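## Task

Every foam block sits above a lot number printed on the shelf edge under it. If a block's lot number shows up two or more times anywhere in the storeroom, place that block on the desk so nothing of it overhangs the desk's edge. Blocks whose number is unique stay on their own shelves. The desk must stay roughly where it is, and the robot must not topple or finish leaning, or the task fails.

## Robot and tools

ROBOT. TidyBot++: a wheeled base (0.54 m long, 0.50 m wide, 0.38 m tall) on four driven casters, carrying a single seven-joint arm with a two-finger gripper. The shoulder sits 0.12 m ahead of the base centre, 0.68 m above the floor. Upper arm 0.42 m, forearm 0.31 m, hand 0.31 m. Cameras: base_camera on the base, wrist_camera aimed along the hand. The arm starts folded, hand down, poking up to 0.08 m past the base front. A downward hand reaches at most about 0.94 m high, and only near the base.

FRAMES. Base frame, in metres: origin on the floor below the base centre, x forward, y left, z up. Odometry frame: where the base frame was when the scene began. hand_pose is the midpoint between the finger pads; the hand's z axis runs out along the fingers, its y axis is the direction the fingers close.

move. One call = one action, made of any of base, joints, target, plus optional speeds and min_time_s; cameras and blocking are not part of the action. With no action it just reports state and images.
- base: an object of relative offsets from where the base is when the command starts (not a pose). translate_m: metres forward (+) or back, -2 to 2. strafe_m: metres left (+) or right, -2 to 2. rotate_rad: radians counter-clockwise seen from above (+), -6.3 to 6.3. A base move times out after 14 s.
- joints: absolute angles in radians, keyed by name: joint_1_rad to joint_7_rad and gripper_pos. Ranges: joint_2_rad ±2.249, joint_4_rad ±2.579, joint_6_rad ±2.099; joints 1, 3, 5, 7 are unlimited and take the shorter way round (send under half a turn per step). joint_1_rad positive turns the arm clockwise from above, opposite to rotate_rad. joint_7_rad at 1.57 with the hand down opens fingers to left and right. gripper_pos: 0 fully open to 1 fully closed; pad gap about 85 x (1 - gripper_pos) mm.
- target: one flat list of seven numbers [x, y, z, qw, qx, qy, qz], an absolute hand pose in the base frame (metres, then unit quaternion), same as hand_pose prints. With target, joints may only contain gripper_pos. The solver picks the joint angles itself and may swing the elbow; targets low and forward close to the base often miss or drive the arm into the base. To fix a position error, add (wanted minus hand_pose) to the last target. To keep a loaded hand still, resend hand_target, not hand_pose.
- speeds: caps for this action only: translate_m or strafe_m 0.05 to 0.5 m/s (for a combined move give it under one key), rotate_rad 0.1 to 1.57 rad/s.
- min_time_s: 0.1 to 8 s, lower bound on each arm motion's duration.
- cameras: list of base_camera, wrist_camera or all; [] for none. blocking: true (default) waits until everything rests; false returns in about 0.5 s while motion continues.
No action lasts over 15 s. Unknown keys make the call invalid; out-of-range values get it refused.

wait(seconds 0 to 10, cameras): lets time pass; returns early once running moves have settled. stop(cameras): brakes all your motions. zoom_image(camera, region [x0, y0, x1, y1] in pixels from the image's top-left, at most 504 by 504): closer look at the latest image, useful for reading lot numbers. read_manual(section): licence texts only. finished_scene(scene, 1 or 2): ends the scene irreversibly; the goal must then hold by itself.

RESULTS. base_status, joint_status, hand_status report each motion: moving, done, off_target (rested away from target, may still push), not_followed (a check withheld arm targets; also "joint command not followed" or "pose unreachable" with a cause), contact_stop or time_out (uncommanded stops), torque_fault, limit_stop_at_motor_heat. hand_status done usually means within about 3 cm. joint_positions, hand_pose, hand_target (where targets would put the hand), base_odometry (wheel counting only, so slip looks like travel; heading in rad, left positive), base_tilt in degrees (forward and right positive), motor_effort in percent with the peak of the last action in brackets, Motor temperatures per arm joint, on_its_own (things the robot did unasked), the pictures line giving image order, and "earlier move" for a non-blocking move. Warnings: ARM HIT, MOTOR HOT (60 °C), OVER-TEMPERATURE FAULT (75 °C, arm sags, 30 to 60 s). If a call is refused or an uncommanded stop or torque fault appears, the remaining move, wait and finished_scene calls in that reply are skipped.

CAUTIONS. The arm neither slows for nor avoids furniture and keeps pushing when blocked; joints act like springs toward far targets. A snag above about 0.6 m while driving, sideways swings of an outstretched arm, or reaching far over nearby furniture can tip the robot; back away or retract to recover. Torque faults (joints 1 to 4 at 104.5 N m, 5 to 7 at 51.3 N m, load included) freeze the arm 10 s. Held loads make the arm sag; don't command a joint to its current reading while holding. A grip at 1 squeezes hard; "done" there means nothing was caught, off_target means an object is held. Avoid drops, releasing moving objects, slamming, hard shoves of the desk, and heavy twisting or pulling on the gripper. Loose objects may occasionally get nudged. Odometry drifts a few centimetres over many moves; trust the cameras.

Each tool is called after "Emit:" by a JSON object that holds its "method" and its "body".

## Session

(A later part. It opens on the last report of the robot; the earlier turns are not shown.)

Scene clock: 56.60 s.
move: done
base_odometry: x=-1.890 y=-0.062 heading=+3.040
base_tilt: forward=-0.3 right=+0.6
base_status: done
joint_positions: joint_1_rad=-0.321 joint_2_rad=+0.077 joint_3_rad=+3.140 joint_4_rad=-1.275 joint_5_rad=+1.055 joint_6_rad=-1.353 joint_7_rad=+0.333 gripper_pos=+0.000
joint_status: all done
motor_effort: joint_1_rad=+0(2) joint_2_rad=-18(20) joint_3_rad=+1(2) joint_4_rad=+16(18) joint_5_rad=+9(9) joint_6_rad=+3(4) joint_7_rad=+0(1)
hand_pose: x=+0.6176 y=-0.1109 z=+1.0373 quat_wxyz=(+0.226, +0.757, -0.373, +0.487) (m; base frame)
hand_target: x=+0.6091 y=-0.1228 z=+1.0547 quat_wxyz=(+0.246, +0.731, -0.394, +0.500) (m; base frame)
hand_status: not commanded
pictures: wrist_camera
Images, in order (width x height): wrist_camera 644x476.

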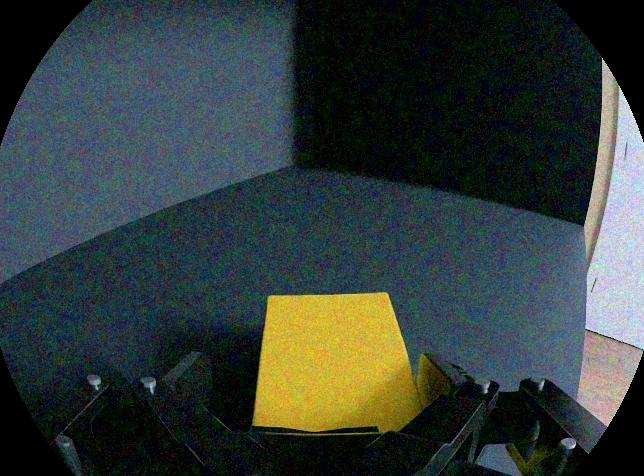

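Emit:
{"method": "move", "body": {"base": {"translate_m": -0.006, "strafe_m": -0.006}, "joints": {"joint_4_rad": -1.345}, "cameras": ["wrist_camera"]}}

Emit:
{"method": "move", "body": {"joints": {"gripper_pos": 0.55}, "cameras": ["wrist_camera"]}}

Scene clock: 57.80 s.
move: done
base_odometry: x=-1.883 y=-0.056 heading=+3.040
base_tilt: forward=-0.3 right=+0.6
base_status: done
joint_positions: joint_1_rad=-0.321 joint_2_rad=+0.076 joint_3_rad=+3.140 joint_4_rad=-1.315 joint_5_rad=+1.055 joint_6_rad=-1.354 joint_7_rad=+0.333 gripper_pos=+0.000
joint_status: all done
motor_effort: joint_1_rad=-1(2) joint_2_rad=-17(22) joint_3_rad=+0(2) joint_4_rad=+16(17) joint_5_rad=+8(9) joint_6_rad=+3(4) joint_7_rad=+0(1)
hand_pose: x=+0.6140 y=-0.1121 z=+1.0218 quat_wxyz=(+0.238, +0.764, -0.366, +0.475) (m; base frame)
hand_target: x=+0.6037 y=-0.1246 z=+1.0200 quat_wxyz=(+0.273, +0.748, -0.376, +0.474) (m; base frame)
hand_status: not commanded
pictures: wrist_camera
Images, in order (width x height): wrist_camera 644x476.

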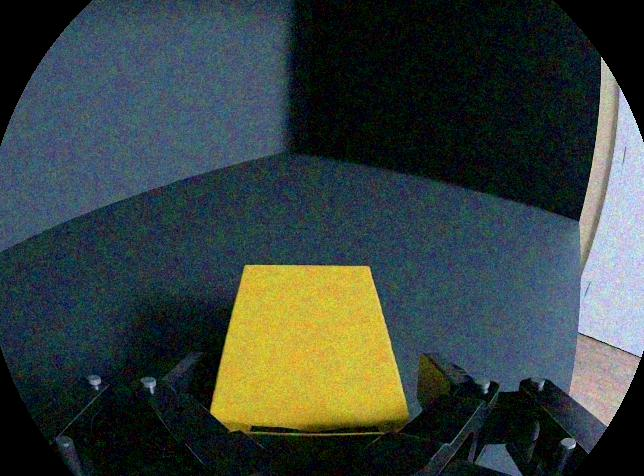

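Scene clock: 58.63 s.
move: off_target
base_odometry: x=-1.883 y=-0.056 heading=+3.040
base_tilt: forward=-0.3 right=+0.6
base_status: not commanded
joint_positions: joint_1_rad=-0.321 joint_2_rad=+0.075 joint_3_rad=+3.140 joint_4_rad=-1.315 joint_5_rad=+1.058 joint_6_rad=-1.354 joint_7_rad=+0.333 gripper_pos=+0.387
joint_status: gripper_pos off_target (ended at +0.387, target +0.550)
motor_effort: joint_1_rad=+0(1) joint_2_rad=-18(18) joint_3_rad=+1(1) joint_4_rad=+16(17) joint_5_rad=+8(9) joint_6_rad=+3(3) joint_7_rad=+0(1)
hand_pose: x=+0.6140 y=-0.1125 z=+1.0226 quat_wxyz=(+0.239, +0.763, -0.366, +0.476) (m; base frame)
hand_target: x=+0.6037 y=-0.1246 z=+1.0200 quat_wxyz=(+0.273, +0.748, -0.376, +0.474) (m; base frame)
hand_status: not commanded
pictures: wrist_camera
Images, in order (width x height): wrist_camera 644x476.

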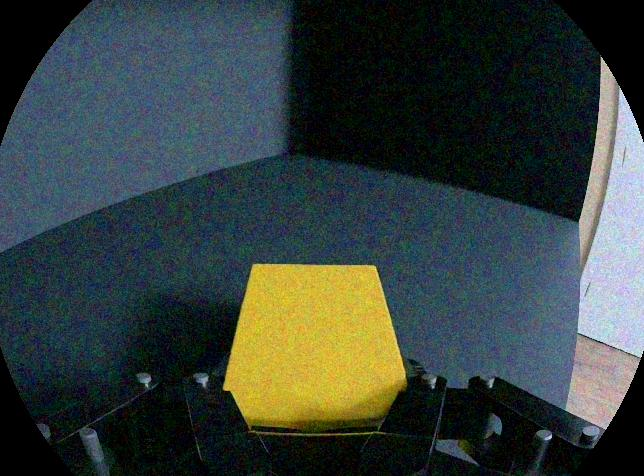

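Emit:
{"method": "move", "body": {"joints": {"joint_4_rad": -1.08, "gripper_pos": 0.6}, "blocking": false}}

Emit:
{"method": "move", "body": {"base": {"translate_m": -0.35}}}

Emit:
{"method": "move", "body": {"base": {"translate_m": -1.448, "strafe_m": -0.367, "rotate_rad": -1.57}, "joints": {"joint_1_rad": 0.0, "joint_2_rad": -0.2, "joint_4_rad": -1.75, "joint_5_rad": 0.0, "joint_6_rad": -0.5, "joint_7_rad": 1.571}, "cameras": ["wrist_camera", "base_camera"]}}

Scene clock: 59.63 s.
move: moving
base_odometry: x=-1.883 y=-0.056 heading=+3.040
base_tilt: forward=-0.3 right=+0.6
base_status: not commanded
joint_positions: joint_1_rad=-0.321 joint_2_rad=+0.075 joint_3_rad=+3.140 joint_4_rad=-1.249 joint_5_rad=+1.058 joint_6_rad=-1.354 joint_7_rad=+0.333 gripper_pos=+0.387
joint_status: joint_4_rad moving; gripper_pos off_target (ended at +0.387, target +0.600)
motor_effort: joint_1_rad=+0(1) joint_2_rad=-19(19) joint_3_rad=+0(1) joint_4_rad=+17(17) joint_5_rad=+9(9) joint_6_rad=+3(4) joint_7_rad=+0(0)
hand_pose: x=+0.6181 y=-0.1111 z=+1.0494 quat_wxyz=(+0.219, +0.751, -0.378, +0.496) (m; base frame)
hand_target: x=+0.6107 y=-0.1222 z=+1.0715 quat_wxyz=(+0.233, +0.722, -0.403, +0.512) (m; base frame)
hand_status: not commanded
pictures: none

Scene clock: 61.70 s.
move: done
base_odometry: x=-1.535 y=-0.091 heading=+3.041
base_tilt: forward=-0.3 right=+0.6
base_status: done
joint_positions: joint_1_rad=-0.321 joint_2_rad=+0.072 joint_3_rad=+3.140 joint_4_rad=-1.106 joint_5_rad=+1.058 joint_6_rad=-1.355 joint_7_rad=+0.333 gripper_pos=+0.387
joint_status: all done
motor_effort: joint_1_rad=-1(1) joint_2_rad=-17(21) joint_3_rad=+0(1) joint_4_rad=+15(17) joint_5_rad=+8(9) joint_6_rad=+4(5) joint_7_rad=+0(1)
hand_pose: x=+0.6194 y=-0.1108 z=+1.1092 quat_wxyz=(+0.175, +0.719, -0.404, +0.537) (m; base frame)
hand_target: x=+0.6112 y=-0.1221 z=+1.1230 quat_wxyz=(+0.192, +0.694, -0.427, +0.547) (m; base frame)
hand_status: not commanded
pictures: none

Scene clock: 66.43 s.
move: done
base_odometry: x=-0.057 y=+0.128 heading=+1.470
base_tilt: forward=-0.3 right=+0.6
base_status: done
joint_positions: joint_1_rad=-0.009 joint_2_rad=-0.182 joint_3_rad=+3.140 joint_4_rad=-1.708 joint_5_rad=+0.068 joint_6_rad=-0.566 joint_7_rad=+1.528 gripper_pos=+0.387
joint_status: all done
motor_effort: joint_1_rad=+0(3) joint_2_rad=-13(22) joint_3_rad=+0(3) joint_4_rad=+19(20) joint_5_rad=+1(10) joint_6_rad=+8(9) joint_7_rad=+0(1)
hand_pose: x=+0.6270 y=-0.0041 z=+0.9550 quat_wxyz=(+0.016, +0.865, +0.002, +0.501) (m; base frame)
hand_target: x=+0.6259 y=+0.0013 z=+0.9572 quat_wxyz=(+0.000, +0.855, +0.000, +0.519) (m; base frame)
hand_status: not commanded
pictures: base_camera, wrist_camera
Images, in order (width x height): base_camera 644x364, wrist_camera 644x476.

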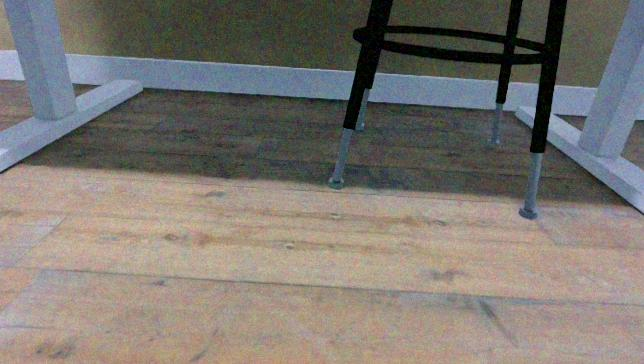

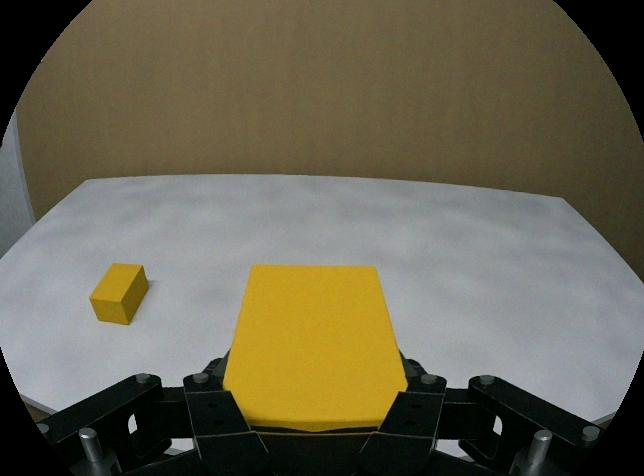

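Emit:
{"method": "move", "body": {"joints": {"joint_2_rad": 0.65, "joint_4_rad": -1.275, "joint_6_rad": -0.045}, "cameras": ["wrist_camera"]}}

Scene clock: 68.97 s.
move: done
base_odometry: x=-0.057 y=+0.128 heading=+1.470
base_tilt: forward=-0.3 right=+0.6
base_status: not commanded
joint_positions: joint_1_rad=-0.009 joint_2_rad=+0.605 joint_3_rad=+3.140 joint_4_rad=-1.306 joint_5_rad=+0.068 joint_6_rad=-0.114 joint_7_rad=+1.528 gripper_pos=+0.387
joint_status: all done
motor_effort: joint_1_rad=+0(1) joint_2_rad=-36(38) joint_3_rad=+0(1) joint_4_rad=+19(20) joint_5_rad=+1(1) joint_6_rad=+9(10) joint_7_rad=+0(1)
hand_pose: x=+0.9345 y=+0.0078 z=+0.7863 quat_wxyz=(+0.006, +0.848, +0.013, +0.530) (m; base frame)
hand_target: x=+0.9553 y=+0.0013 z=+0.7867 quat_wxyz=(+0.000, +0.833, +0.000, +0.553) (m; base frame)
hand_status: not commanded
pictures: wrist_camera
Images, in order (width x height): wrist_camera 644x476.

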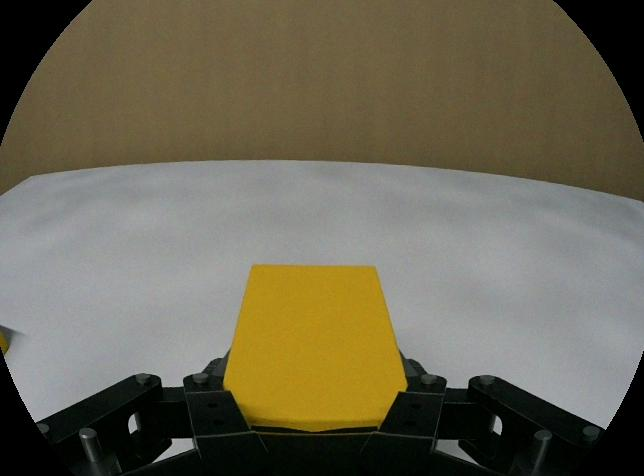

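Emit:
{"method": "move", "body": {"joints": {"joint_2_rad": 0.672}}}

Emit:
{"method": "move", "body": {"joints": {"joint_2_rad": 0.686}}}

Emit:
{"method": "move", "body": {"joints": {"joint_2_rad": 0.696}}}

Scene clock: 69.80 s.
move: done
base_odometry: x=-0.057 y=+0.128 heading=+1.470
base_tilt: forward=-0.3 right=+0.6
base_status: not commanded
joint_positions: joint_1_rad=-0.009 joint_2_rad=+0.622 joint_3_rad=+3.140 joint_4_rad=-1.303 joint_5_rad=+0.068 joint_6_rad=-0.110 joint_7_rad=+1.528 gripper_pos=+0.387
joint_status: all done
motor_effort: joint_1_rad=+0(1) joint_2_rad=-36(37) joint_3_rad=+0(1) joint_4_rad=+18(20) joint_5_rad=+1(1) joint_6_rad=+8(9) joint_7_rad=+0(1)
hand_pose: x=+0.9373 y=+0.0079 z=+0.7755 quat_wxyz=(+0.006, +0.851, +0.013, +0.526) (m; base frame)
hand_target: x=+0.9574 y=+0.0013 z=+0.7683 quat_wxyz=(+0.000, +0.839, +0.000, +0.544) (m; base frame)
hand_status: not commanded
pictures: none

Scene clock: 70.43 s.
move: done
base_odometry: x=-0.057 y=+0.128 heading=+1.470
base_tilt: forward=-0.3 right=+0.6
base_status: not commanded
joint_positions: joint_1_rad=-0.009 joint_2_rad=+0.634 joint_3_rad=+3.140 joint_4_rad=-1.302 joint_5_rad=+0.068 joint_6_rad=-0.110 joint_7_rad=+1.528 gripper_pos=+0.387
joint_status: all done
motor_effort: joint_1_rad=-1(1) joint_2_rad=-36(38) joint_3_rad=+0(0) joint_4_rad=+18(19) joint_5_rad=+1(1) joint_6_rad=+8(9) joint_7_rad=+0(1)
hand_pose: x=+0.9386 y=+0.0079 z=+0.7662 quat_wxyz=(+0.006, +0.853, +0.013, +0.521) (m; base frame)
hand_target: x=+0.9585 y=+0.0013 z=+0.7566 quat_wxyz=(+0.000, +0.843, +0.000, +0.538) (m; base frame)
hand_status: not commanded
pictures: none

Scene clock: 71.03 s.
move: done
base_odometry: x=-0.057 y=+0.128 heading=+1.470
base_tilt: forward=-0.3 right=+0.6
base_status: not commanded
joint_positions: joint_1_rad=-0.009 joint_2_rad=+0.643 joint_3_rad=+3.140 joint_4_rad=-1.302 joint_5_rad=+0.068 joint_6_rad=-0.109 joint_7_rad=+1.528 gripper_pos=+0.387
joint_status: all done
motor_effort: joint_1_rad=-1(1) joint_2_rad=-36(37) joint_3_rad=+0(1) joint_4_rad=+18(19) joint_5_rad=+1(1) joint_6_rad=+9(9) joint_7_rad=+0(1)
hand_pose: x=+0.9394 y=+0.0079 z=+0.7593 quat_wxyz=(+0.006, +0.856, +0.013, +0.518) (m; base frame)
hand_target: x=+0.9592 y=+0.0013 z=+0.7482 quat_wxyz=(+0.000, +0.846, +0.000, +0.534) (m; base frame)
hand_status: not commanded
pictures: none

Emit:
{"method": "move", "body": {"joints": {"joint_2_rad": 0.706}}}

Emit:
{"method": "move", "body": {"joints": {"joint_2_rad": 0.715}, "cameras": ["wrist_camera"]}}

Scene clock: 71.70 s.
move: done
base_odometry: x=-0.057 y=+0.128 heading=+1.470
base_tilt: forward=-0.3 right=+0.6
base_status: not commanded
joint_positions: joint_1_rad=-0.009 joint_2_rad=+0.647 joint_3_rad=+3.140 joint_4_rad=-1.300 joint_5_rad=+0.068 joint_6_rad=-0.106 joint_7_rad=+1.528 gripper_pos=+0.387
joint_status: all done
motor_effort: joint_1_rad=-1(1) joint_2_rad=-36(38) joint_3_rad=+0(1) joint_4_rad=+18(19) joint_5_rad=+1(1) joint_6_rad=+8(9) joint_7_rad=+0(0)
hand_pose: x=+0.9408 y=+0.0080 z=+0.7576 quat_wxyz=(+0.006, +0.855, +0.013, +0.518) (m; base frame)
hand_target: x=+0.9599 y=+0.0013 z=+0.7398 quat_wxyz=(+0.000, +0.848, +0.000, +0.529) (m; base frame)
hand_status: not commanded
pictures: none

Scene clock: 72.17 s.
move: done
base_odometry: x=-0.057 y=+0.128 heading=+1.470
base_tilt: forward=-0.3 right=+0.6
base_status: not commanded
joint_positions: joint_1_rad=-0.009 joint_2_rad=+0.650 joint_3_rad=+3.140 joint_4_rad=-1.299 joint_5_rad=+0.068 joint_6_rad=-0.103 joint_7_rad=+1.528 gripper_pos=+0.387
joint_status: all done
motor_effort: joint_1_rad=-1(1) joint_2_rad=-35(36) joint_3_rad=+0(1) joint_4_rad=+17(18) joint_5_rad=+1(1) joint_6_rad=+8(8) joint_7_rad=+0(0)
hand_pose: x=+0.9417 y=+0.0081 z=+0.7572 quat_wxyz=(+0.006, +0.855, +0.013, +0.519) (m; base frame)
hand_target: x=+0.9604 y=+0.0013 z=+0.7322 quat_wxyz=(+0.000, +0.851, +0.000, +0.525) (m; base frame)
hand_status: not commanded
pictures: wrist_camera
Images, in order (width x height): wrist_camera 644x476.

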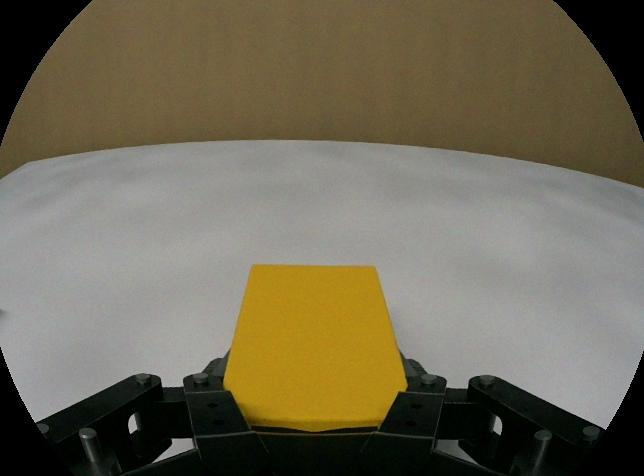

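Emit:
{"method": "move", "body": {"joints": {"joint_2_rad": 0.70, "gripper_pos": 0.0}}}

Emit:
{"method": "move", "body": {"joints": {"joint_2_rad": 0.42}, "min_time_s": 0.8}}

Emit:
{"method": "move", "body": {"base": {"translate_m": -0.5, "strafe_m": -1.3}, "joints": {"joint_1_rad": 3.0, "joint_2_rad": -0.6, "joint_4_rad": -2.4, "joint_5_rad": 0.0, "joint_6_rad": -0.1, "joint_7_rad": 1.571}, "cameras": ["wrist_camera", "base_camera"]}}

Scene clock: 74.03 s.
move: done
base_odometry: x=-0.057 y=+0.128 heading=+1.470
base_tilt: forward=-0.3 right=+0.6
base_status: not commanded
joint_positions: joint_1_rad=-0.009 joint_2_rad=+0.654 joint_3_rad=+3.140 joint_4_rad=-1.298 joint_5_rad=+0.068 joint_6_rad=-0.103 joint_7_rad=+1.528 gripper_pos=+0.000
joint_status: all done
motor_effort: joint_1_rad=-1(1) joint_2_rad=-36(38) joint_3_rad=+0(1) joint_4_rad=+18(19) joint_5_rad=+1(1) joint_6_rad=+8(9) joint_7_rad=+0(1)
hand_pose: x=+0.9423 y=+0.0081 z=+0.7537 quat_wxyz=(+0.006, +0.856, +0.013, +0.517) (m; base frame)
hand_target: x=+0.9595 y=+0.0013 z=+0.7448 quat_wxyz=(+0.000, +0.847, +0.000, +0.532) (m; base frame)
hand_status: not commanded
pictures: none

Scene clock: 75.40 s.
move: done
base_odometry: x=-0.057 y=+0.128 heading=+1.470
base_tilt: forward=-0.3 right=+0.6
base_status: not commanded
joint_positions: joint_1_rad=-0.009 joint_2_rad=+0.409 joint_3_rad=+3.140 joint_4_rad=-1.289 joint_5_rad=+0.068 joint_6_rad=-0.099 joint_7_rad=+1.528 gripper_pos=+0.000
joint_status: all done
motor_effort: joint_1_rad=-1(1) joint_2_rad=-31(40) joint_3_rad=+0(1) joint_4_rad=+19(20) joint_5_rad=+1(1) joint_6_rad=+9(10) joint_7_rad=+0(0)
hand_pose: x=+0.9015 y=+0.0078 z=+0.9583 quat_wxyz=(+0.006, +0.782, +0.012, +0.623) (m; base frame)
hand_target: x=+0.9094 y=+0.0013 z=+0.9746 quat_wxyz=(+0.000, +0.764, +0.000, +0.645) (m; base frame)
hand_status: not commanded
pictures: none

Scene clock: 79.27 s.
move: done
base_odometry: x=+1.186 y=-0.500 heading=+1.470
base_tilt: forward=-0.3 right=+0.6
base_status: done
joint_positions: joint_1_rad=+2.981 joint_2_rad=-0.582 joint_3_rad=+3.137 joint_4_rad=-2.356 joint_5_rad=+0.067 joint_6_rad=-0.099 joint_7_rad=+1.528 gripper_pos=+0.000
joint_status: all done
motor_effort: joint_1_rad=+0(4) joint_2_rad=-1(34) joint_3_rad=+1(3) joint_4_rad=+19(20) joint_5_rad=+1(2) joint_6_rad=+9(10) joint_7_rad=+0(1)
hand_pose: x=-0.2497 y=-0.0610 z=+0.8771 quat_wxyz=(+0.591, +0.075, -0.802, +0.038) (m; base frame)
hand_target: x=-0.2403 y=-0.0526 z=+0.8570 quat_wxyz=(+0.580, +0.058, -0.811, +0.041) (m; base frame)
hand_status: not commanded
pictures: base_camera, wrist_camera
Images, in order (width x height): base_camera 644x364, wrist_camera 644x476.

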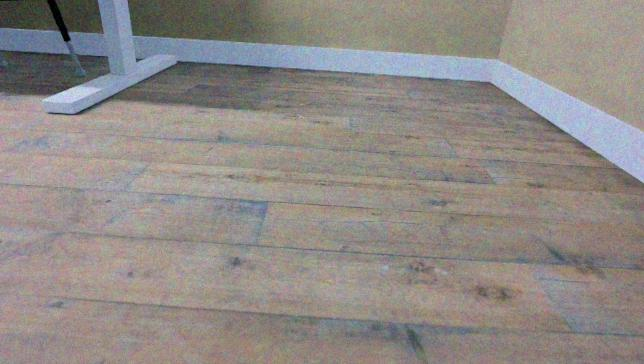

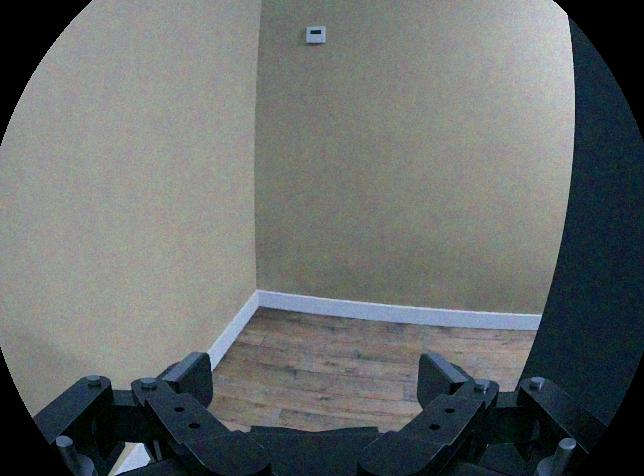

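Emit:
{"method": "move", "body": {"base": {"translate_m": -0.15, "strafe_m": -0.185}}}

Emit:
{"method": "move", "body": {"base": {"translate_m": -1.25}, "joints": {"joint_1_rad": 0.0, "joint_2_rad": -0.95, "joint_4_rad": -2.45, "joint_5_rad": 0.0, "joint_6_rad": -0.3}, "min_time_s": 3, "cameras": ["wrist_camera", "base_camera"]}}

Scene clock: 82.37 s.
move: done
base_odometry: x=+1.355 y=-0.668 heading=+1.470
base_tilt: forward=-0.3 right=+0.6
base_status: done
joint_positions: joint_1_rad=+2.982 joint_2_rad=-0.591 joint_3_rad=+3.137 joint_4_rad=-2.358 joint_5_rad=+0.067 joint_6_rad=-0.099 joint_7_rad=+1.528 gripper_pos=+0.000
joint_status: not commanded
motor_effort: joint_1_rad=-1(1) joint_2_rad=-1(3) joint_3_rad=+1(2) joint_4_rad=+19(21) joint_5_rad=+1(1) joint_6_rad=+8(9) joint_7_rad=+0(0)
hand_pose: x=-0.2476 y=-0.0605 z=+0.8794 quat_wxyz=(+0.594, +0.074, -0.800, +0.038) (m; base frame)
hand_target: x=-0.2403 y=-0.0526 z=+0.8570 quat_wxyz=(+0.580, +0.058, -0.811, +0.041) (m; base frame)
hand_status: not commanded
pictures: none

Scene clock: 86.23 s.
move: done
base_odometry: x=+1.229 y=-1.912 heading=+1.471
base_tilt: forward=-0.4 right=+0.6
base_status: done
joint_positions: joint_1_rad=+0.018 joint_2_rad=-0.931 joint_3_rad=+3.137 joint_4_rad=-2.405 joint_5_rad=+0.067 joint_6_rad=-0.242 joint_7_rad=+1.528 gripper_pos=+0.000
joint_status: all done
motor_effort: joint_1_rad=+0(2) joint_2_rad=+6(9) joint_3_rad=+1(1) joint_4_rad=+20(20) joint_5_rad=+1(2) joint_6_rad=+9(10) joint_7_rad=+0(1)
hand_pose: x=+0.4023 y=-0.0071 z=+0.9180 quat_wxyz=(+0.020, +0.757, -0.001, +0.653) (m; base frame)
hand_target: x=+0.3935 y=+0.0013 z=+0.8781 quat_wxyz=(+0.000, +0.783, +0.000, +0.622) (m; base frame)
hand_status: not commanded
pictures: base_camera, wrist_camera
Images, in order (width x height): base_camera 644x364, wrist_camera 644x476.

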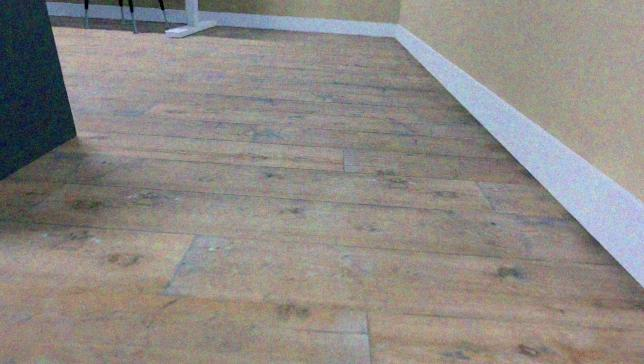

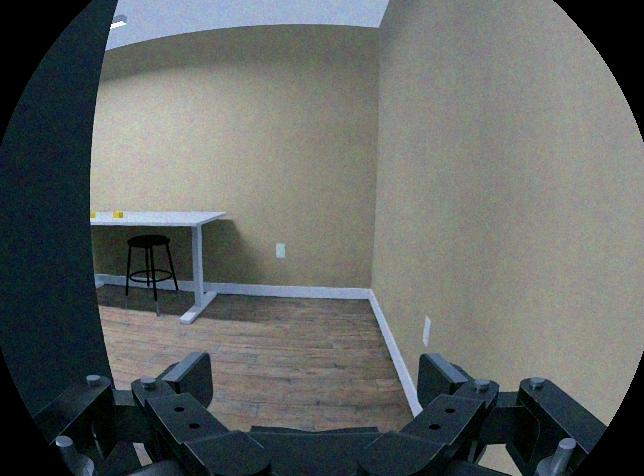

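Emit:
{"method": "move", "body": {"base": {"strafe_m": 2.0}, "blocking": false}}

Emit:
{"method": "wait", "body": {"seconds": 1.5, "cameras": ["wrist_camera"]}}

Emit:
{"method": "zoom_image", "body": {"camera": "wrist_camera", "region": [60, 60, 340, 400]}}

Emit:
{"method": "wait", "body": {"seconds": 0.7, "cameras": ["wrist_camera"]}}

Emit:
{"method": "zoom_image", "body": {"camera": "wrist_camera", "region": [160, 60, 480, 400]}}

Emit:
{"method": "wait", "body": {"seconds": 0.9, "cameras": ["wrist_camera"]}}

Emit:
{"method": "zoom_image", "body": {"camera": "wrist_camera", "region": [60, 60, 340, 400]}}

Emit:
{"method": "wait", "body": {"seconds": 3, "cameras": ["wrist_camera", "base_camera"]}}

Emit:
{"method": "zoom_image", "body": {"camera": "wrist_camera", "region": [160, 60, 480, 400]}}

Scene clock: 87.53 s.
move: moving
base_odometry: x=+1.165 y=-1.906 heading=+1.471
base_tilt: forward=-0.4 right=+0.6
base_status: strafe_m moving
joint_positions: joint_1_rad=+0.016 joint_2_rad=-0.931 joint_3_rad=+3.137 joint_4_rad=-2.406 joint_5_rad=+0.067 joint_6_rad=-0.244 joint_7_rad=+1.528 gripper_pos=+0.000
joint_status: not commanded
motor_effort: joint_1_rad=+0(0) joint_2_rad=+7(7) joint_3_rad=+0(1) joint_4_rad=+19(20) joint_5_rad=+1(1) joint_6_rad=+9(10) joint_7_rad=+0(1)
hand_pose: x=+0.4022 y=-0.0067 z=+0.9173 quat_wxyz=(+0.020, +0.757, -0.001, +0.653) (m; base frame)
hand_target: x=+0.3935 y=+0.0013 z=+0.8781 quat_wxyz=(+0.000, +0.783, +0.000, +0.622) (m; base frame)
hand_status: not commanded
pictures: none

Scene clock: 89.03 s.
earlier move: moving
base_odometry: x=+0.474 y=-1.836 heading=+1.472
base_tilt: forward=-0.4 right=+0.6
base_status: strafe_m moving
joint_positions: joint_1_rad=+0.016 joint_2_rad=-0.931 joint_3_rad=+3.137 joint_4_rad=-2.406 joint_5_rad=+0.067 joint_6_rad=-0.244 joint_7_rad=+1.528 gripper_pos=+0.000
joint_status: not commanded
motor_effort: joint_1_rad=+0(1) joint_2_rad=+7(7) joint_3_rad=+1(1) joint_4_rad=+20(20) joint_5_rad=+1(1) joint_6_rad=+9(10) joint_7_rad=+0(1)
hand_pose: x=+0.4022 y=-0.0067 z=+0.9172 quat_wxyz=(+0.019, +0.757, -0.001, +0.653) (m; base frame)
hand_target: x=+0.3935 y=+0.0013 z=+0.8781 quat_wxyz=(+0.000, +0.783, +0.000, +0.622) (m; base frame)
hand_status: not commanded
wait: 1.50 s; no rest
pictures: wrist_camera
Images, in order (width x height): wrist_camera 644x476.

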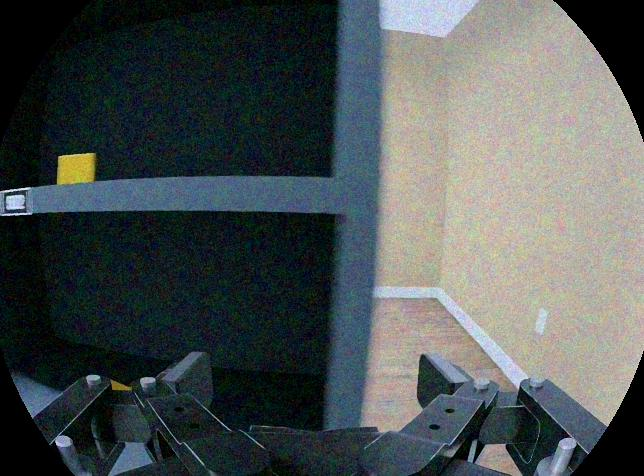

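Scaled by 1.482.

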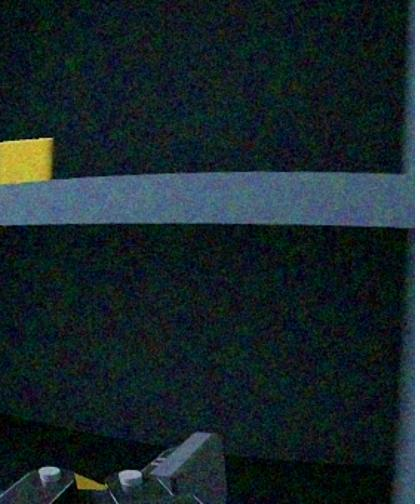

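Scene clock: 89.73 s.
earlier move: moving
base_odometry: x=+0.124 y=-1.801 heading=+1.472
base_tilt: forward=-0.4 right=+0.6
base_status: strafe_m moving
joint_positions: joint_1_rad=+0.016 joint_2_rad=-0.931 joint_3_rad=+3.137 joint_4_rad=-2.406 joint_5_rad=+0.067 joint_6_rad=-0.244 joint_7_rad=+1.528 gripper_pos=+0.000
joint_status: not commanded
motor_effort: joint_1_rad=+0(1) joint_2_rad=+7(7) joint_3_rad=+1(1) joint_4_rad=+20(21) joint_5_rad=+1(1) joint_6_rad=+9(10) joint_7_rad=+0(1)
hand_pose: x=+0.4022 y=-0.0067 z=+0.9172 quat_wxyz=(+0.019, +0.757, -0.001, +0.653) (m; base frame)
hand_target: x=+0.3935 y=+0.0013 z=+0.8781 quat_wxyz=(+0.000, +0.783, +0.000, +0.622) (m; base frame)
hand_status: not commanded
wait: 0.70 s; no rest
pictures: wrist_camera
Images, in order (width x height): wrist_camera 644x476.

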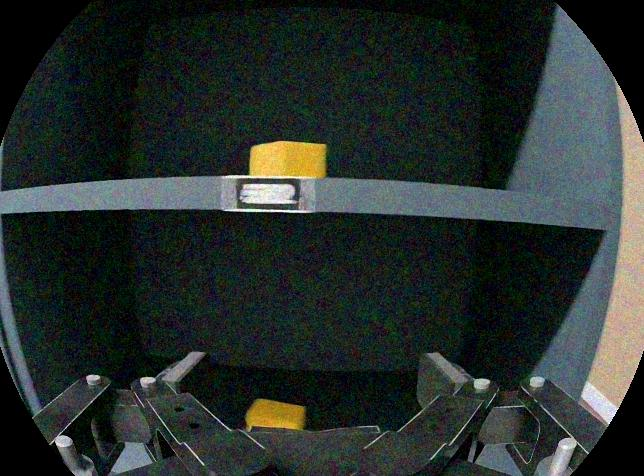

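Scaled by 1.482.

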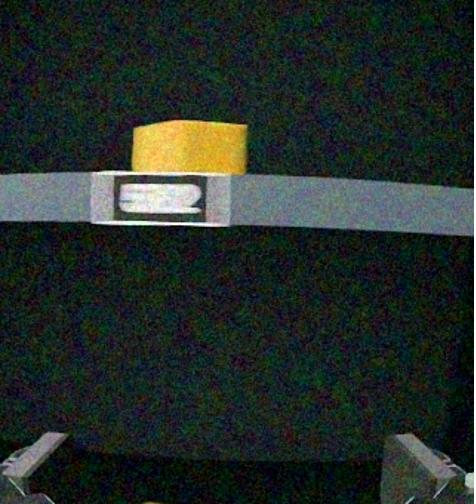

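Scene clock: 90.63 s.
earlier move: moving
base_odometry: x=-0.326 y=-1.756 heading=+1.471
base_tilt: forward=-0.4 right=+0.6
base_status: strafe_m moving
joint_positions: joint_1_rad=+0.016 joint_2_rad=-0.931 joint_3_rad=+3.137 joint_4_rad=-2.406 joint_5_rad=+0.067 joint_6_rad=-0.244 joint_7_rad=+1.528 gripper_pos=+0.000
joint_status: not commanded
motor_effort: joint_1_rad=-1(1) joint_2_rad=+7(7) joint_3_rad=+1(1) joint_4_rad=+20(21) joint_5_rad=+1(1) joint_6_rad=+9(10) joint_7_rad=+0(1)
hand_pose: x=+0.4022 y=-0.0067 z=+0.9172 quat_wxyz=(+0.019, +0.757, -0.001, +0.653) (m; base frame)
hand_target: x=+0.3935 y=+0.0013 z=+0.8781 quat_wxyz=(+0.000, +0.783, +0.000, +0.622) (m; base frame)
hand_status: not commanded
wait: 0.90 s; no rest
pictures: wrist_camera
Images, in order (width x height): wrist_camera 644x476.

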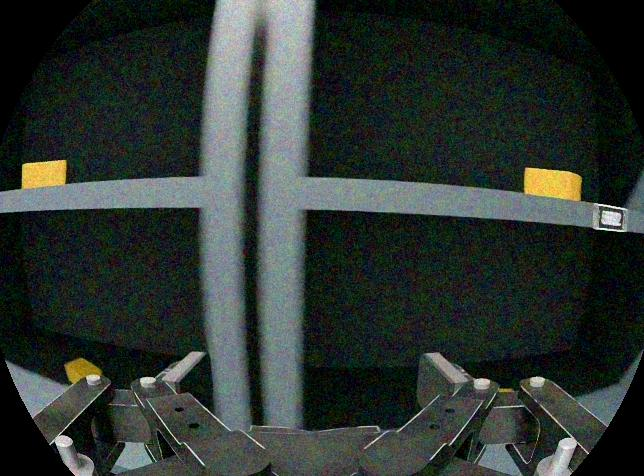

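Scaled by 1.482.

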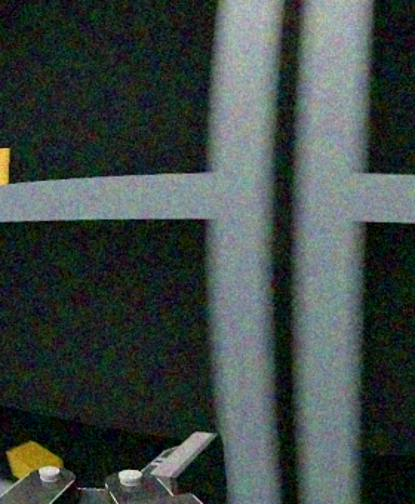

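Scene clock: 92.40 s.
earlier move: done
base_odometry: x=-0.761 y=-1.712 heading=+1.471
base_tilt: forward=-0.4 right=+0.6
base_status: done
joint_positions: joint_1_rad=+0.016 joint_2_rad=-0.931 joint_3_rad=+3.137 joint_4_rad=-2.406 joint_5_rad=+0.067 joint_6_rad=-0.244 joint_7_rad=+1.528 gripper_pos=+0.000
joint_status: not commanded
motor_effort: joint_1_rad=-1(1) joint_2_rad=+7(7) joint_3_rad=+1(2) joint_4_rad=+19(21) joint_5_rad=+1(1) joint_6_rad=+10(10) joint_7_rad=+0(1)
hand_pose: x=+0.4022 y=-0.0067 z=+0.9172 quat_wxyz=(+0.019, +0.757, -0.001, +0.653) (m; base frame)
hand_target: x=+0.3935 y=+0.0013 z=+0.8781 quat_wxyz=(+0.000, +0.783, +0.000, +0.622) (m; base frame)
hand_status: not commanded
wait: 1.77 of 3 s (the move ended)
pictures: base_camera, wrist_camera
Images, in order (width x height): base_camera 644x364, wrist_camera 644x476.

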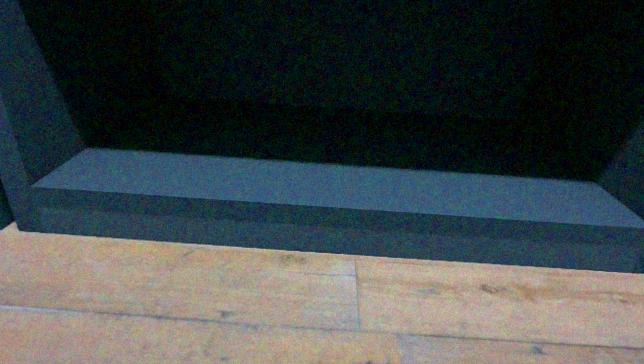

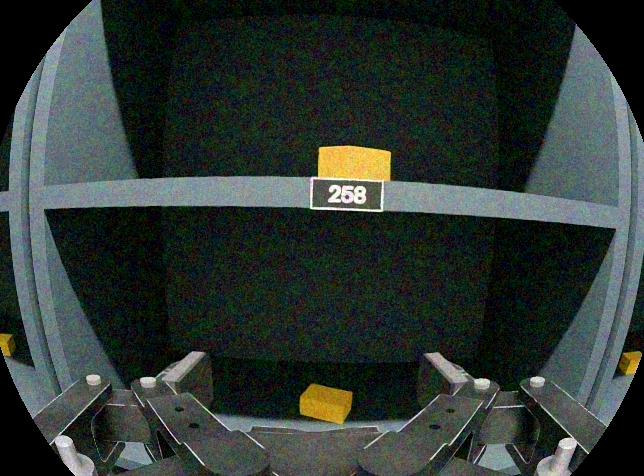

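Scaled by 1.482.

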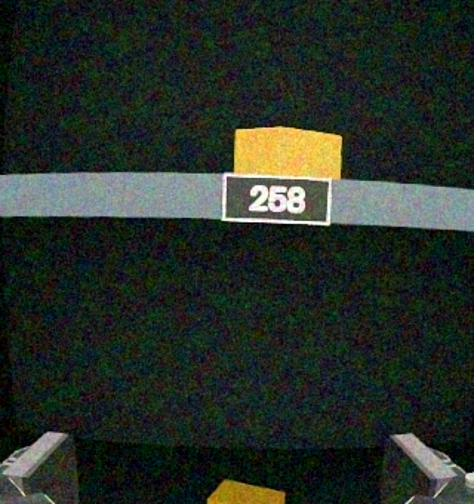

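Emit:
{"method": "move", "body": {"joints": {"joint_6_rad": -0.69}, "cameras": ["wrist_camera"]}}

Emit:
{"method": "zoom_image", "body": {"camera": "wrist_camera", "region": [220, 180, 460, 420]}}

Scene clock: 93.87 s.
move: done
base_odometry: x=-0.761 y=-1.712 heading=+1.471
base_tilt: forward=-0.4 right=+0.6
base_status: not commanded
joint_positions: joint_1_rad=+0.016 joint_2_rad=-0.931 joint_3_rad=+3.137 joint_4_rad=-2.420 joint_5_rad=+0.067 joint_6_rad=-0.636 joint_7_rad=+1.528 gripper_pos=+0.000
joint_status: all done
motor_effort: joint_1_rad=+0(1) joint_2_rad=+7(8) joint_3_rad=+1(1) joint_4_rad=+19(22) joint_5_rad=+1(1) joint_6_rad=+8(10) joint_7_rad=+0(0)
hand_pose: x=+0.3594 y=-0.0139 z=+0.7954 quat_wxyz=(+0.025, +0.873, -0.010, +0.487) (m; base frame)
hand_target: x=+0.3438 y=+0.0013 z=+0.7681 quat_wxyz=(+0.000, +0.889, +0.000, +0.458) (m; base frame)
hand_status: not commanded
pictures: wrist_camera
Images, in order (width x height): wrist_camera 644x476.

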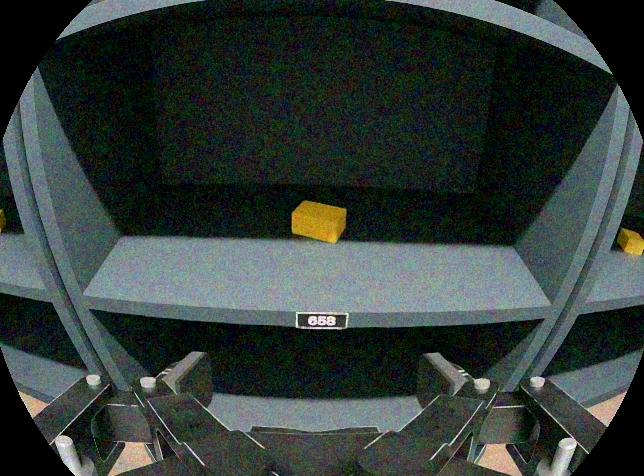

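Scaled by 2.100.

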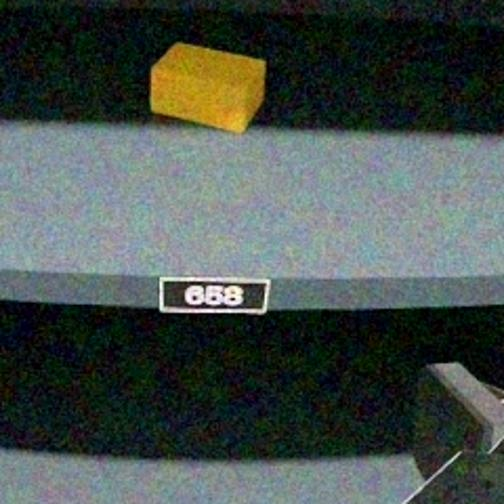

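Emit:
{"method": "zoom_image", "body": {"camera": "wrist_camera", "region": [290, 305, 354, 340]}}

Emit:
{"method": "move", "body": {"base": {"strafe_m": 0.92}, "joints": {"joint_6_rad": -0.43}, "cameras": ["wrist_camera", "base_camera"]}}

Emit:
{"method": "zoom_image", "body": {"camera": "wrist_camera", "region": [220, 20, 420, 120]}}

Emit:
{"method": "zoom_image", "body": {"camera": "wrist_camera", "region": [220, 220, 420, 420]}}

Scaled by 7.875.

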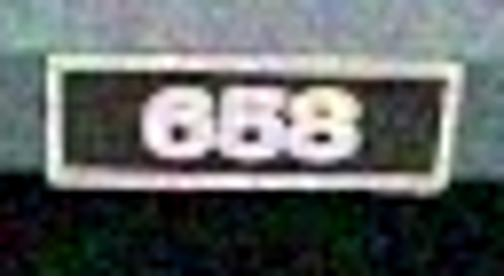

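Scene clock: 97.27 s.
move: done
base_odometry: x=-1.676 y=-1.620 heading=+1.471
base_tilt: forward=-0.4 right=+0.6
base_status: done
joint_positions: joint_1_rad=+0.015 joint_2_rad=-0.931 joint_3_rad=+3.137 joint_4_rad=-2.422 joint_5_rad=+0.066 joint_6_rad=-0.447 joint_7_rad=+1.528 gripper_pos=+0.000
joint_status: all done
motor_effort: joint_1_rad=-1(1) joint_2_rad=+6(8) joint_3_rad=+1(2) joint_4_rad=+18(21) joint_5_rad=+1(1) joint_6_rad=+8(10) joint_7_rad=+0(1)
hand_pose: x=+0.3852 y=-0.0103 z=+0.8462 quat_wxyz=(+0.022, +0.824, -0.005, +0.566) (m; base frame)
hand_target: x=+0.3817 y=+0.0013 z=+0.8394 quat_wxyz=(+0.000, +0.822, +0.000, +0.569) (m; base frame)
hand_status: not commanded
pictures: base_camera, wrist_camera
Images, in order (width x height): base_camera 644x364, wrist_camera 644x476.

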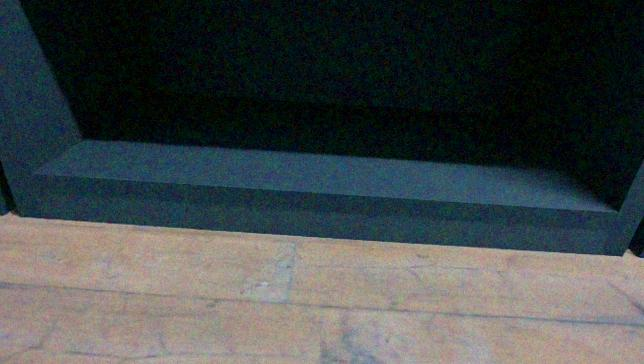

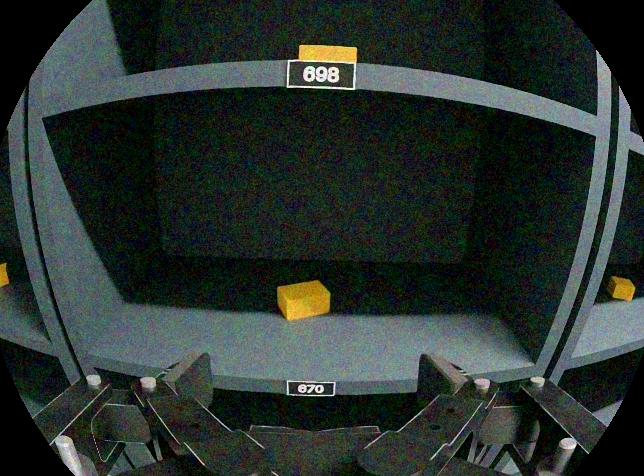

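Scaled by 2.520.

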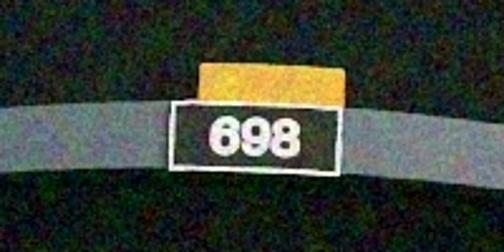

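Scaled by 2.520.

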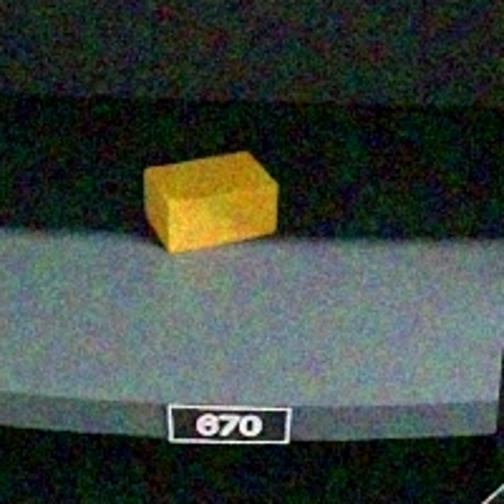

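Emit:
{"method": "move", "body": {"base": {"strafe_m": 0.85}, "cameras": ["wrist_camera", "base_camera"]}}

Emit:
{"method": "zoom_image", "body": {"camera": "wrist_camera", "region": [220, 20, 420, 120]}}

Emit:
{"method": "zoom_image", "body": {"camera": "wrist_camera", "region": [220, 220, 420, 420]}}

Scene clock: 103.07 s.
move: time_out
base_odometry: x=-2.520 y=-1.536 heading=+1.469
base_tilt: forward=-0.3 right=+0.6
base_status: strafe_m time_out (by the wheels' count: +0.848 of +0.850)
joint_positions: joint_1_rad=+0.014 joint_2_rad=-0.932 joint_3_rad=+3.137 joint_4_rad=-2.422 joint_5_rad=+0.065 joint_6_rad=-0.447 joint_7_rad=+1.528 gripper_pos=+0.000
joint_status: not commanded
motor_effort: joint_1_rad=-1(2) joint_2_rad=+7(8) joint_3_rad=+1(2) joint_4_rad=+20(20) joint_5_rad=+1(1) joint_6_rad=+9(9) joint_7_rad=+0(1)
hand_pose: x=+0.3850 y=-0.0099 z=+0.8465 quat_wxyz=(+0.021, +0.824, -0.005, +0.566) (m; base frame)
hand_target: x=+0.3817 y=+0.0013 z=+0.8394 quat_wxyz=(+0.000, +0.822, +0.000, +0.569) (m; base frame)
hand_status: not commanded
pictures: base_camera, wrist_camera
Images, in order (width x height): base_camera 644x364, wrist_camera 644x476.

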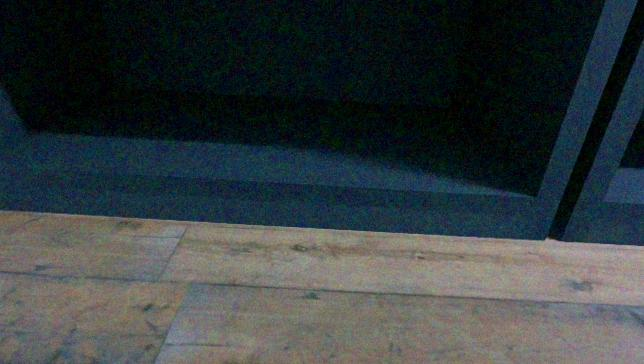

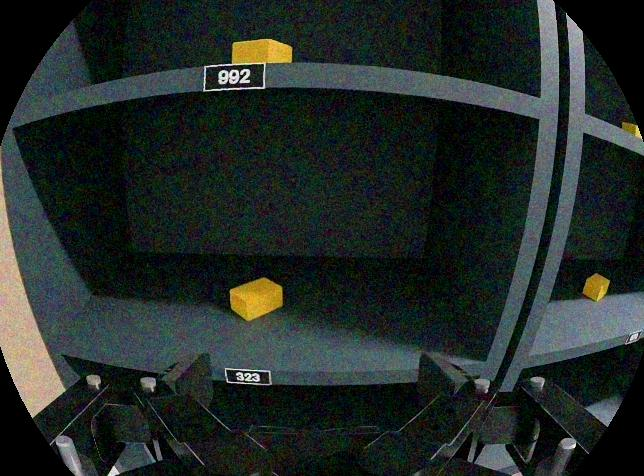

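Scaled by 2.520.

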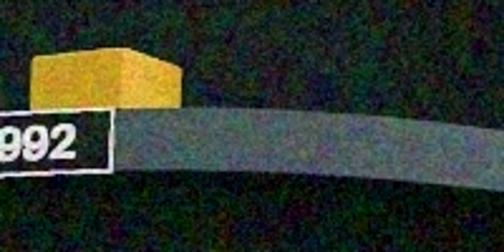

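Scaled by 2.520.

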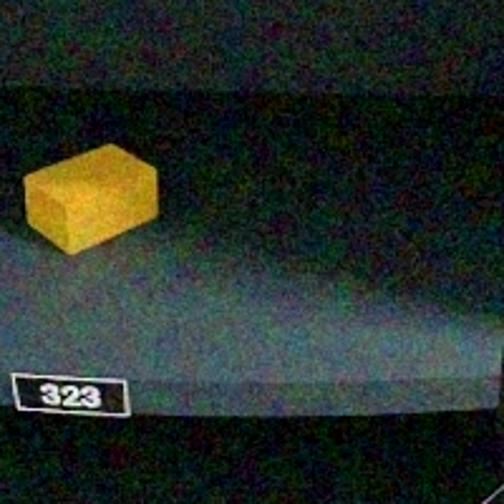

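Emit:
{"method": "move", "body": {"base": {"translate_m": 0.14, "strafe_m": -0.615}, "joints": {"joint_1_rad": 0.0, "joint_2_rad": 0.398, "joint_3_rad": 3.1416, "joint_4_rad": -0.604, "joint_5_rad": 1.19, "joint_6_rad": -1.89, "joint_7_rad": 0.463}, "cameras": ["wrist_camera", "base_camera"]}}

Scene clock: 108.83 s.
move: done
base_odometry: x=-1.894 y=-1.459 heading=+1.470
base_tilt: forward=-0.3 right=+0.6
base_status: done
joint_positions: joint_1_rad=+0.013 joint_2_rad=+0.359 joint_3_rad=+3.138 joint_4_rad=-0.632 joint_5_rad=+1.114 joint_6_rad=-1.835 joint_7_rad=+0.507 gripper_pos=+0.000
joint_status: all done
motor_effort: joint_1_rad=+0(3) joint_2_rad=-23(24) joint_3_rad=+1(3) joint_4_rad=+12(21) joint_5_rad=+8(8) joint_6_rad=+4(10) joint_7_rad=+0(1)
hand_pose: x=+0.5318 y=-0.2730 z=+1.0920 quat_wxyz=(+0.349, +0.610, -0.615, +0.357) (m; base frame)
hand_target: x=+0.5240 y=-0.2733 z=+1.0936 quat_wxyz=(+0.376, +0.572, -0.637, +0.354) (m; base frame)
hand_status: not commanded
pictures: base_camera, wrist_camera
Images, in order (width x height): base_camera 644x364, wrist_camera 644x476.

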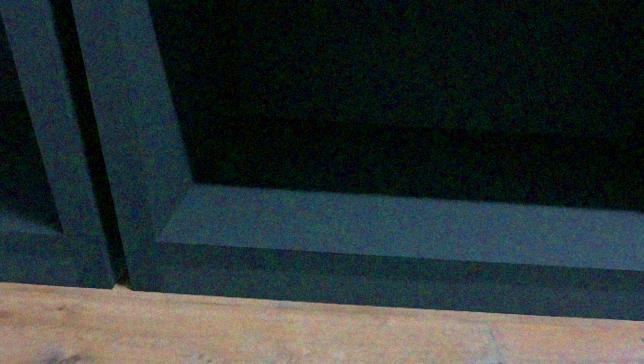

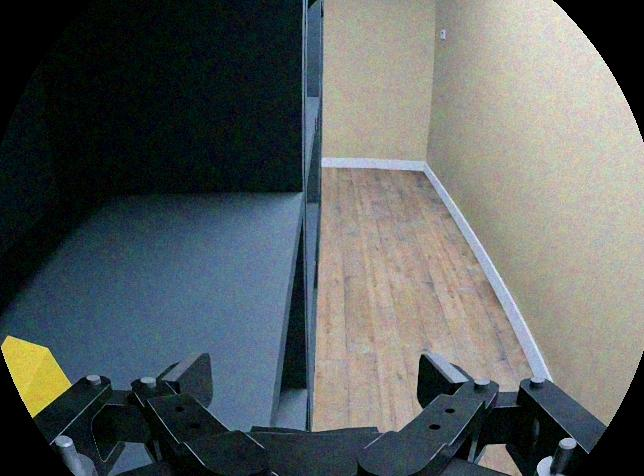

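Emit:
{"method": "zoom_image", "body": {"camera": "wrist_camera", "region": [0, 320, 120, 440]}}

Scaled by 4.200.

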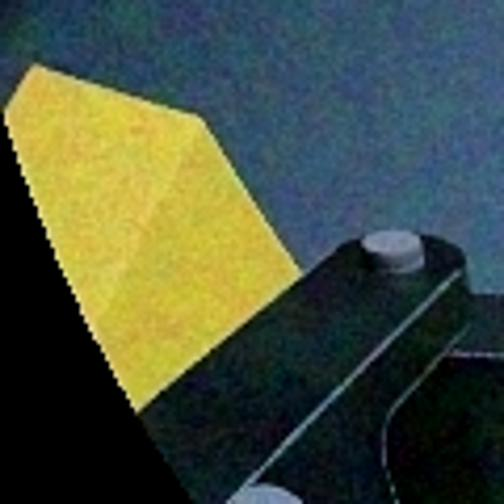

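Emit:
{"method": "move", "body": {"base": {"translate_m": 0.222, "strafe_m": 0.018}, "speeds": {"translate_m": 0.25}, "cameras": ["wrist_camera", "base_camera"]}}

Scene clock: 111.43 s.
move: done
base_odometry: x=-1.889 y=-1.236 heading=+1.469
base_tilt: forward=-0.3 right=+0.6
base_status: done
joint_positions: joint_1_rad=+0.013 joint_2_rad=+0.369 joint_3_rad=+3.138 joint_4_rad=-0.629 joint_5_rad=+1.118 joint_6_rad=-1.840 joint_7_rad=+0.506 gripper_pos=+0.000
joint_status: not commanded
motor_effort: joint_1_rad=-1(1) joint_2_rad=-23(26) joint_3_rad=+1(2) joint_4_rad=+12(14) joint_5_rad=+7(8) joint_6_rad=+4(5) joint_7_rad=+0(1)
hand_pose: x=+0.5342 y=-0.2732 z=+1.0886 quat_wxyz=(+0.353, +0.610, -0.615, +0.354) (m; base frame)
hand_target: x=+0.5240 y=-0.2733 z=+1.0936 quat_wxyz=(+0.376, +0.572, -0.637, +0.354) (m; base frame)
hand_status: not commanded
pictures: base_camera, wrist_camera
Images, in order (width x height): base_camera 644x364, wrist_camera 644x476.

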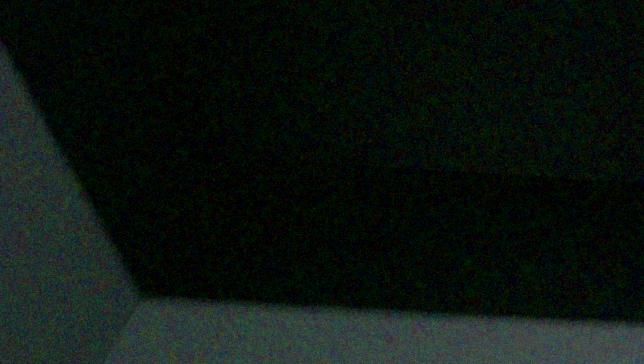

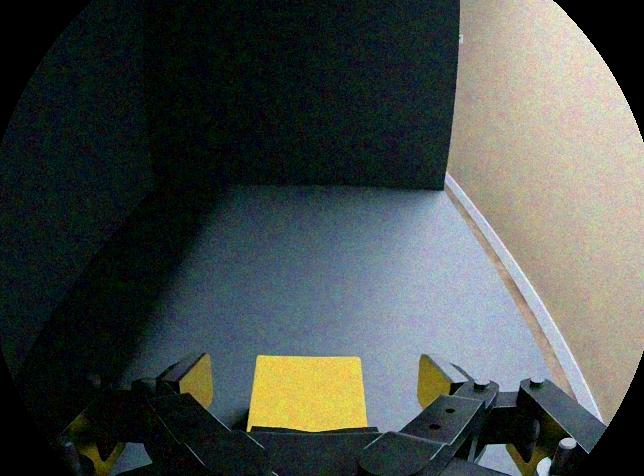

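Emit:
{"method": "move", "body": {"base": {"translate_m": 0.003, "strafe_m": 0.012}, "joints": {"joint_2_rad": 0.285, "joint_4_rad": -1.03, "joint_5_rad": 1.105, "joint_6_rad": -1.674, "joint_7_rad": 0.215}, "min_time_s": 1.2, "cameras": ["wrist_camera"]}}

Scene clock: 113.90 s.
move: done
base_odometry: x=-1.900 y=-1.231 heading=+1.469
base_tilt: forward=-0.3 right=+0.6
base_status: done
joint_positions: joint_1_rad=+0.005 joint_2_rad=+0.306 joint_3_rad=+3.138 joint_4_rad=-0.993 joint_5_rad=+1.118 joint_6_rad=-1.730 joint_7_rad=+0.261 gripper_pos=+0.000
joint_status: all done
motor_effort: joint_1_rad=+0(4) joint_2_rad=-23(25) joint_3_rad=+1(2) joint_4_rad=+14(15) joint_5_rad=+9(10) joint_6_rad=+2(5) joint_7_rad=+0(1)
hand_pose: x=+0.5368 y=-0.2764 z=+1.0241 quat_wxyz=(+0.382, +0.602, -0.606, +0.353) (m; base frame)
hand_target: x=+0.5457 y=-0.2755 z=+1.0222 quat_wxyz=(+0.362, +0.602, -0.605, +0.374) (m; base frame)
hand_status: not commanded
pictures: wrist_camera
Images, in order (width x height): wrist_camera 644x476.

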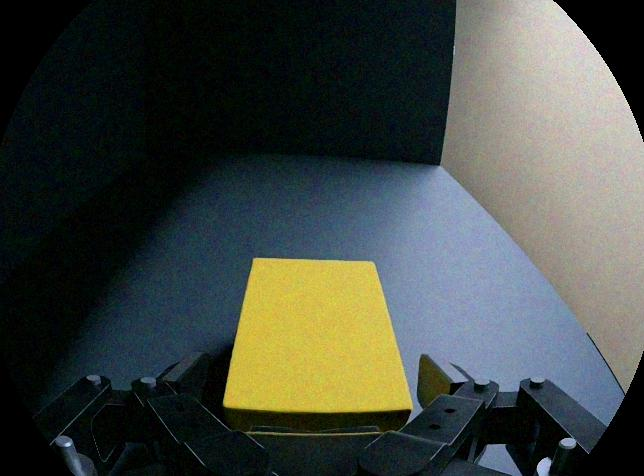

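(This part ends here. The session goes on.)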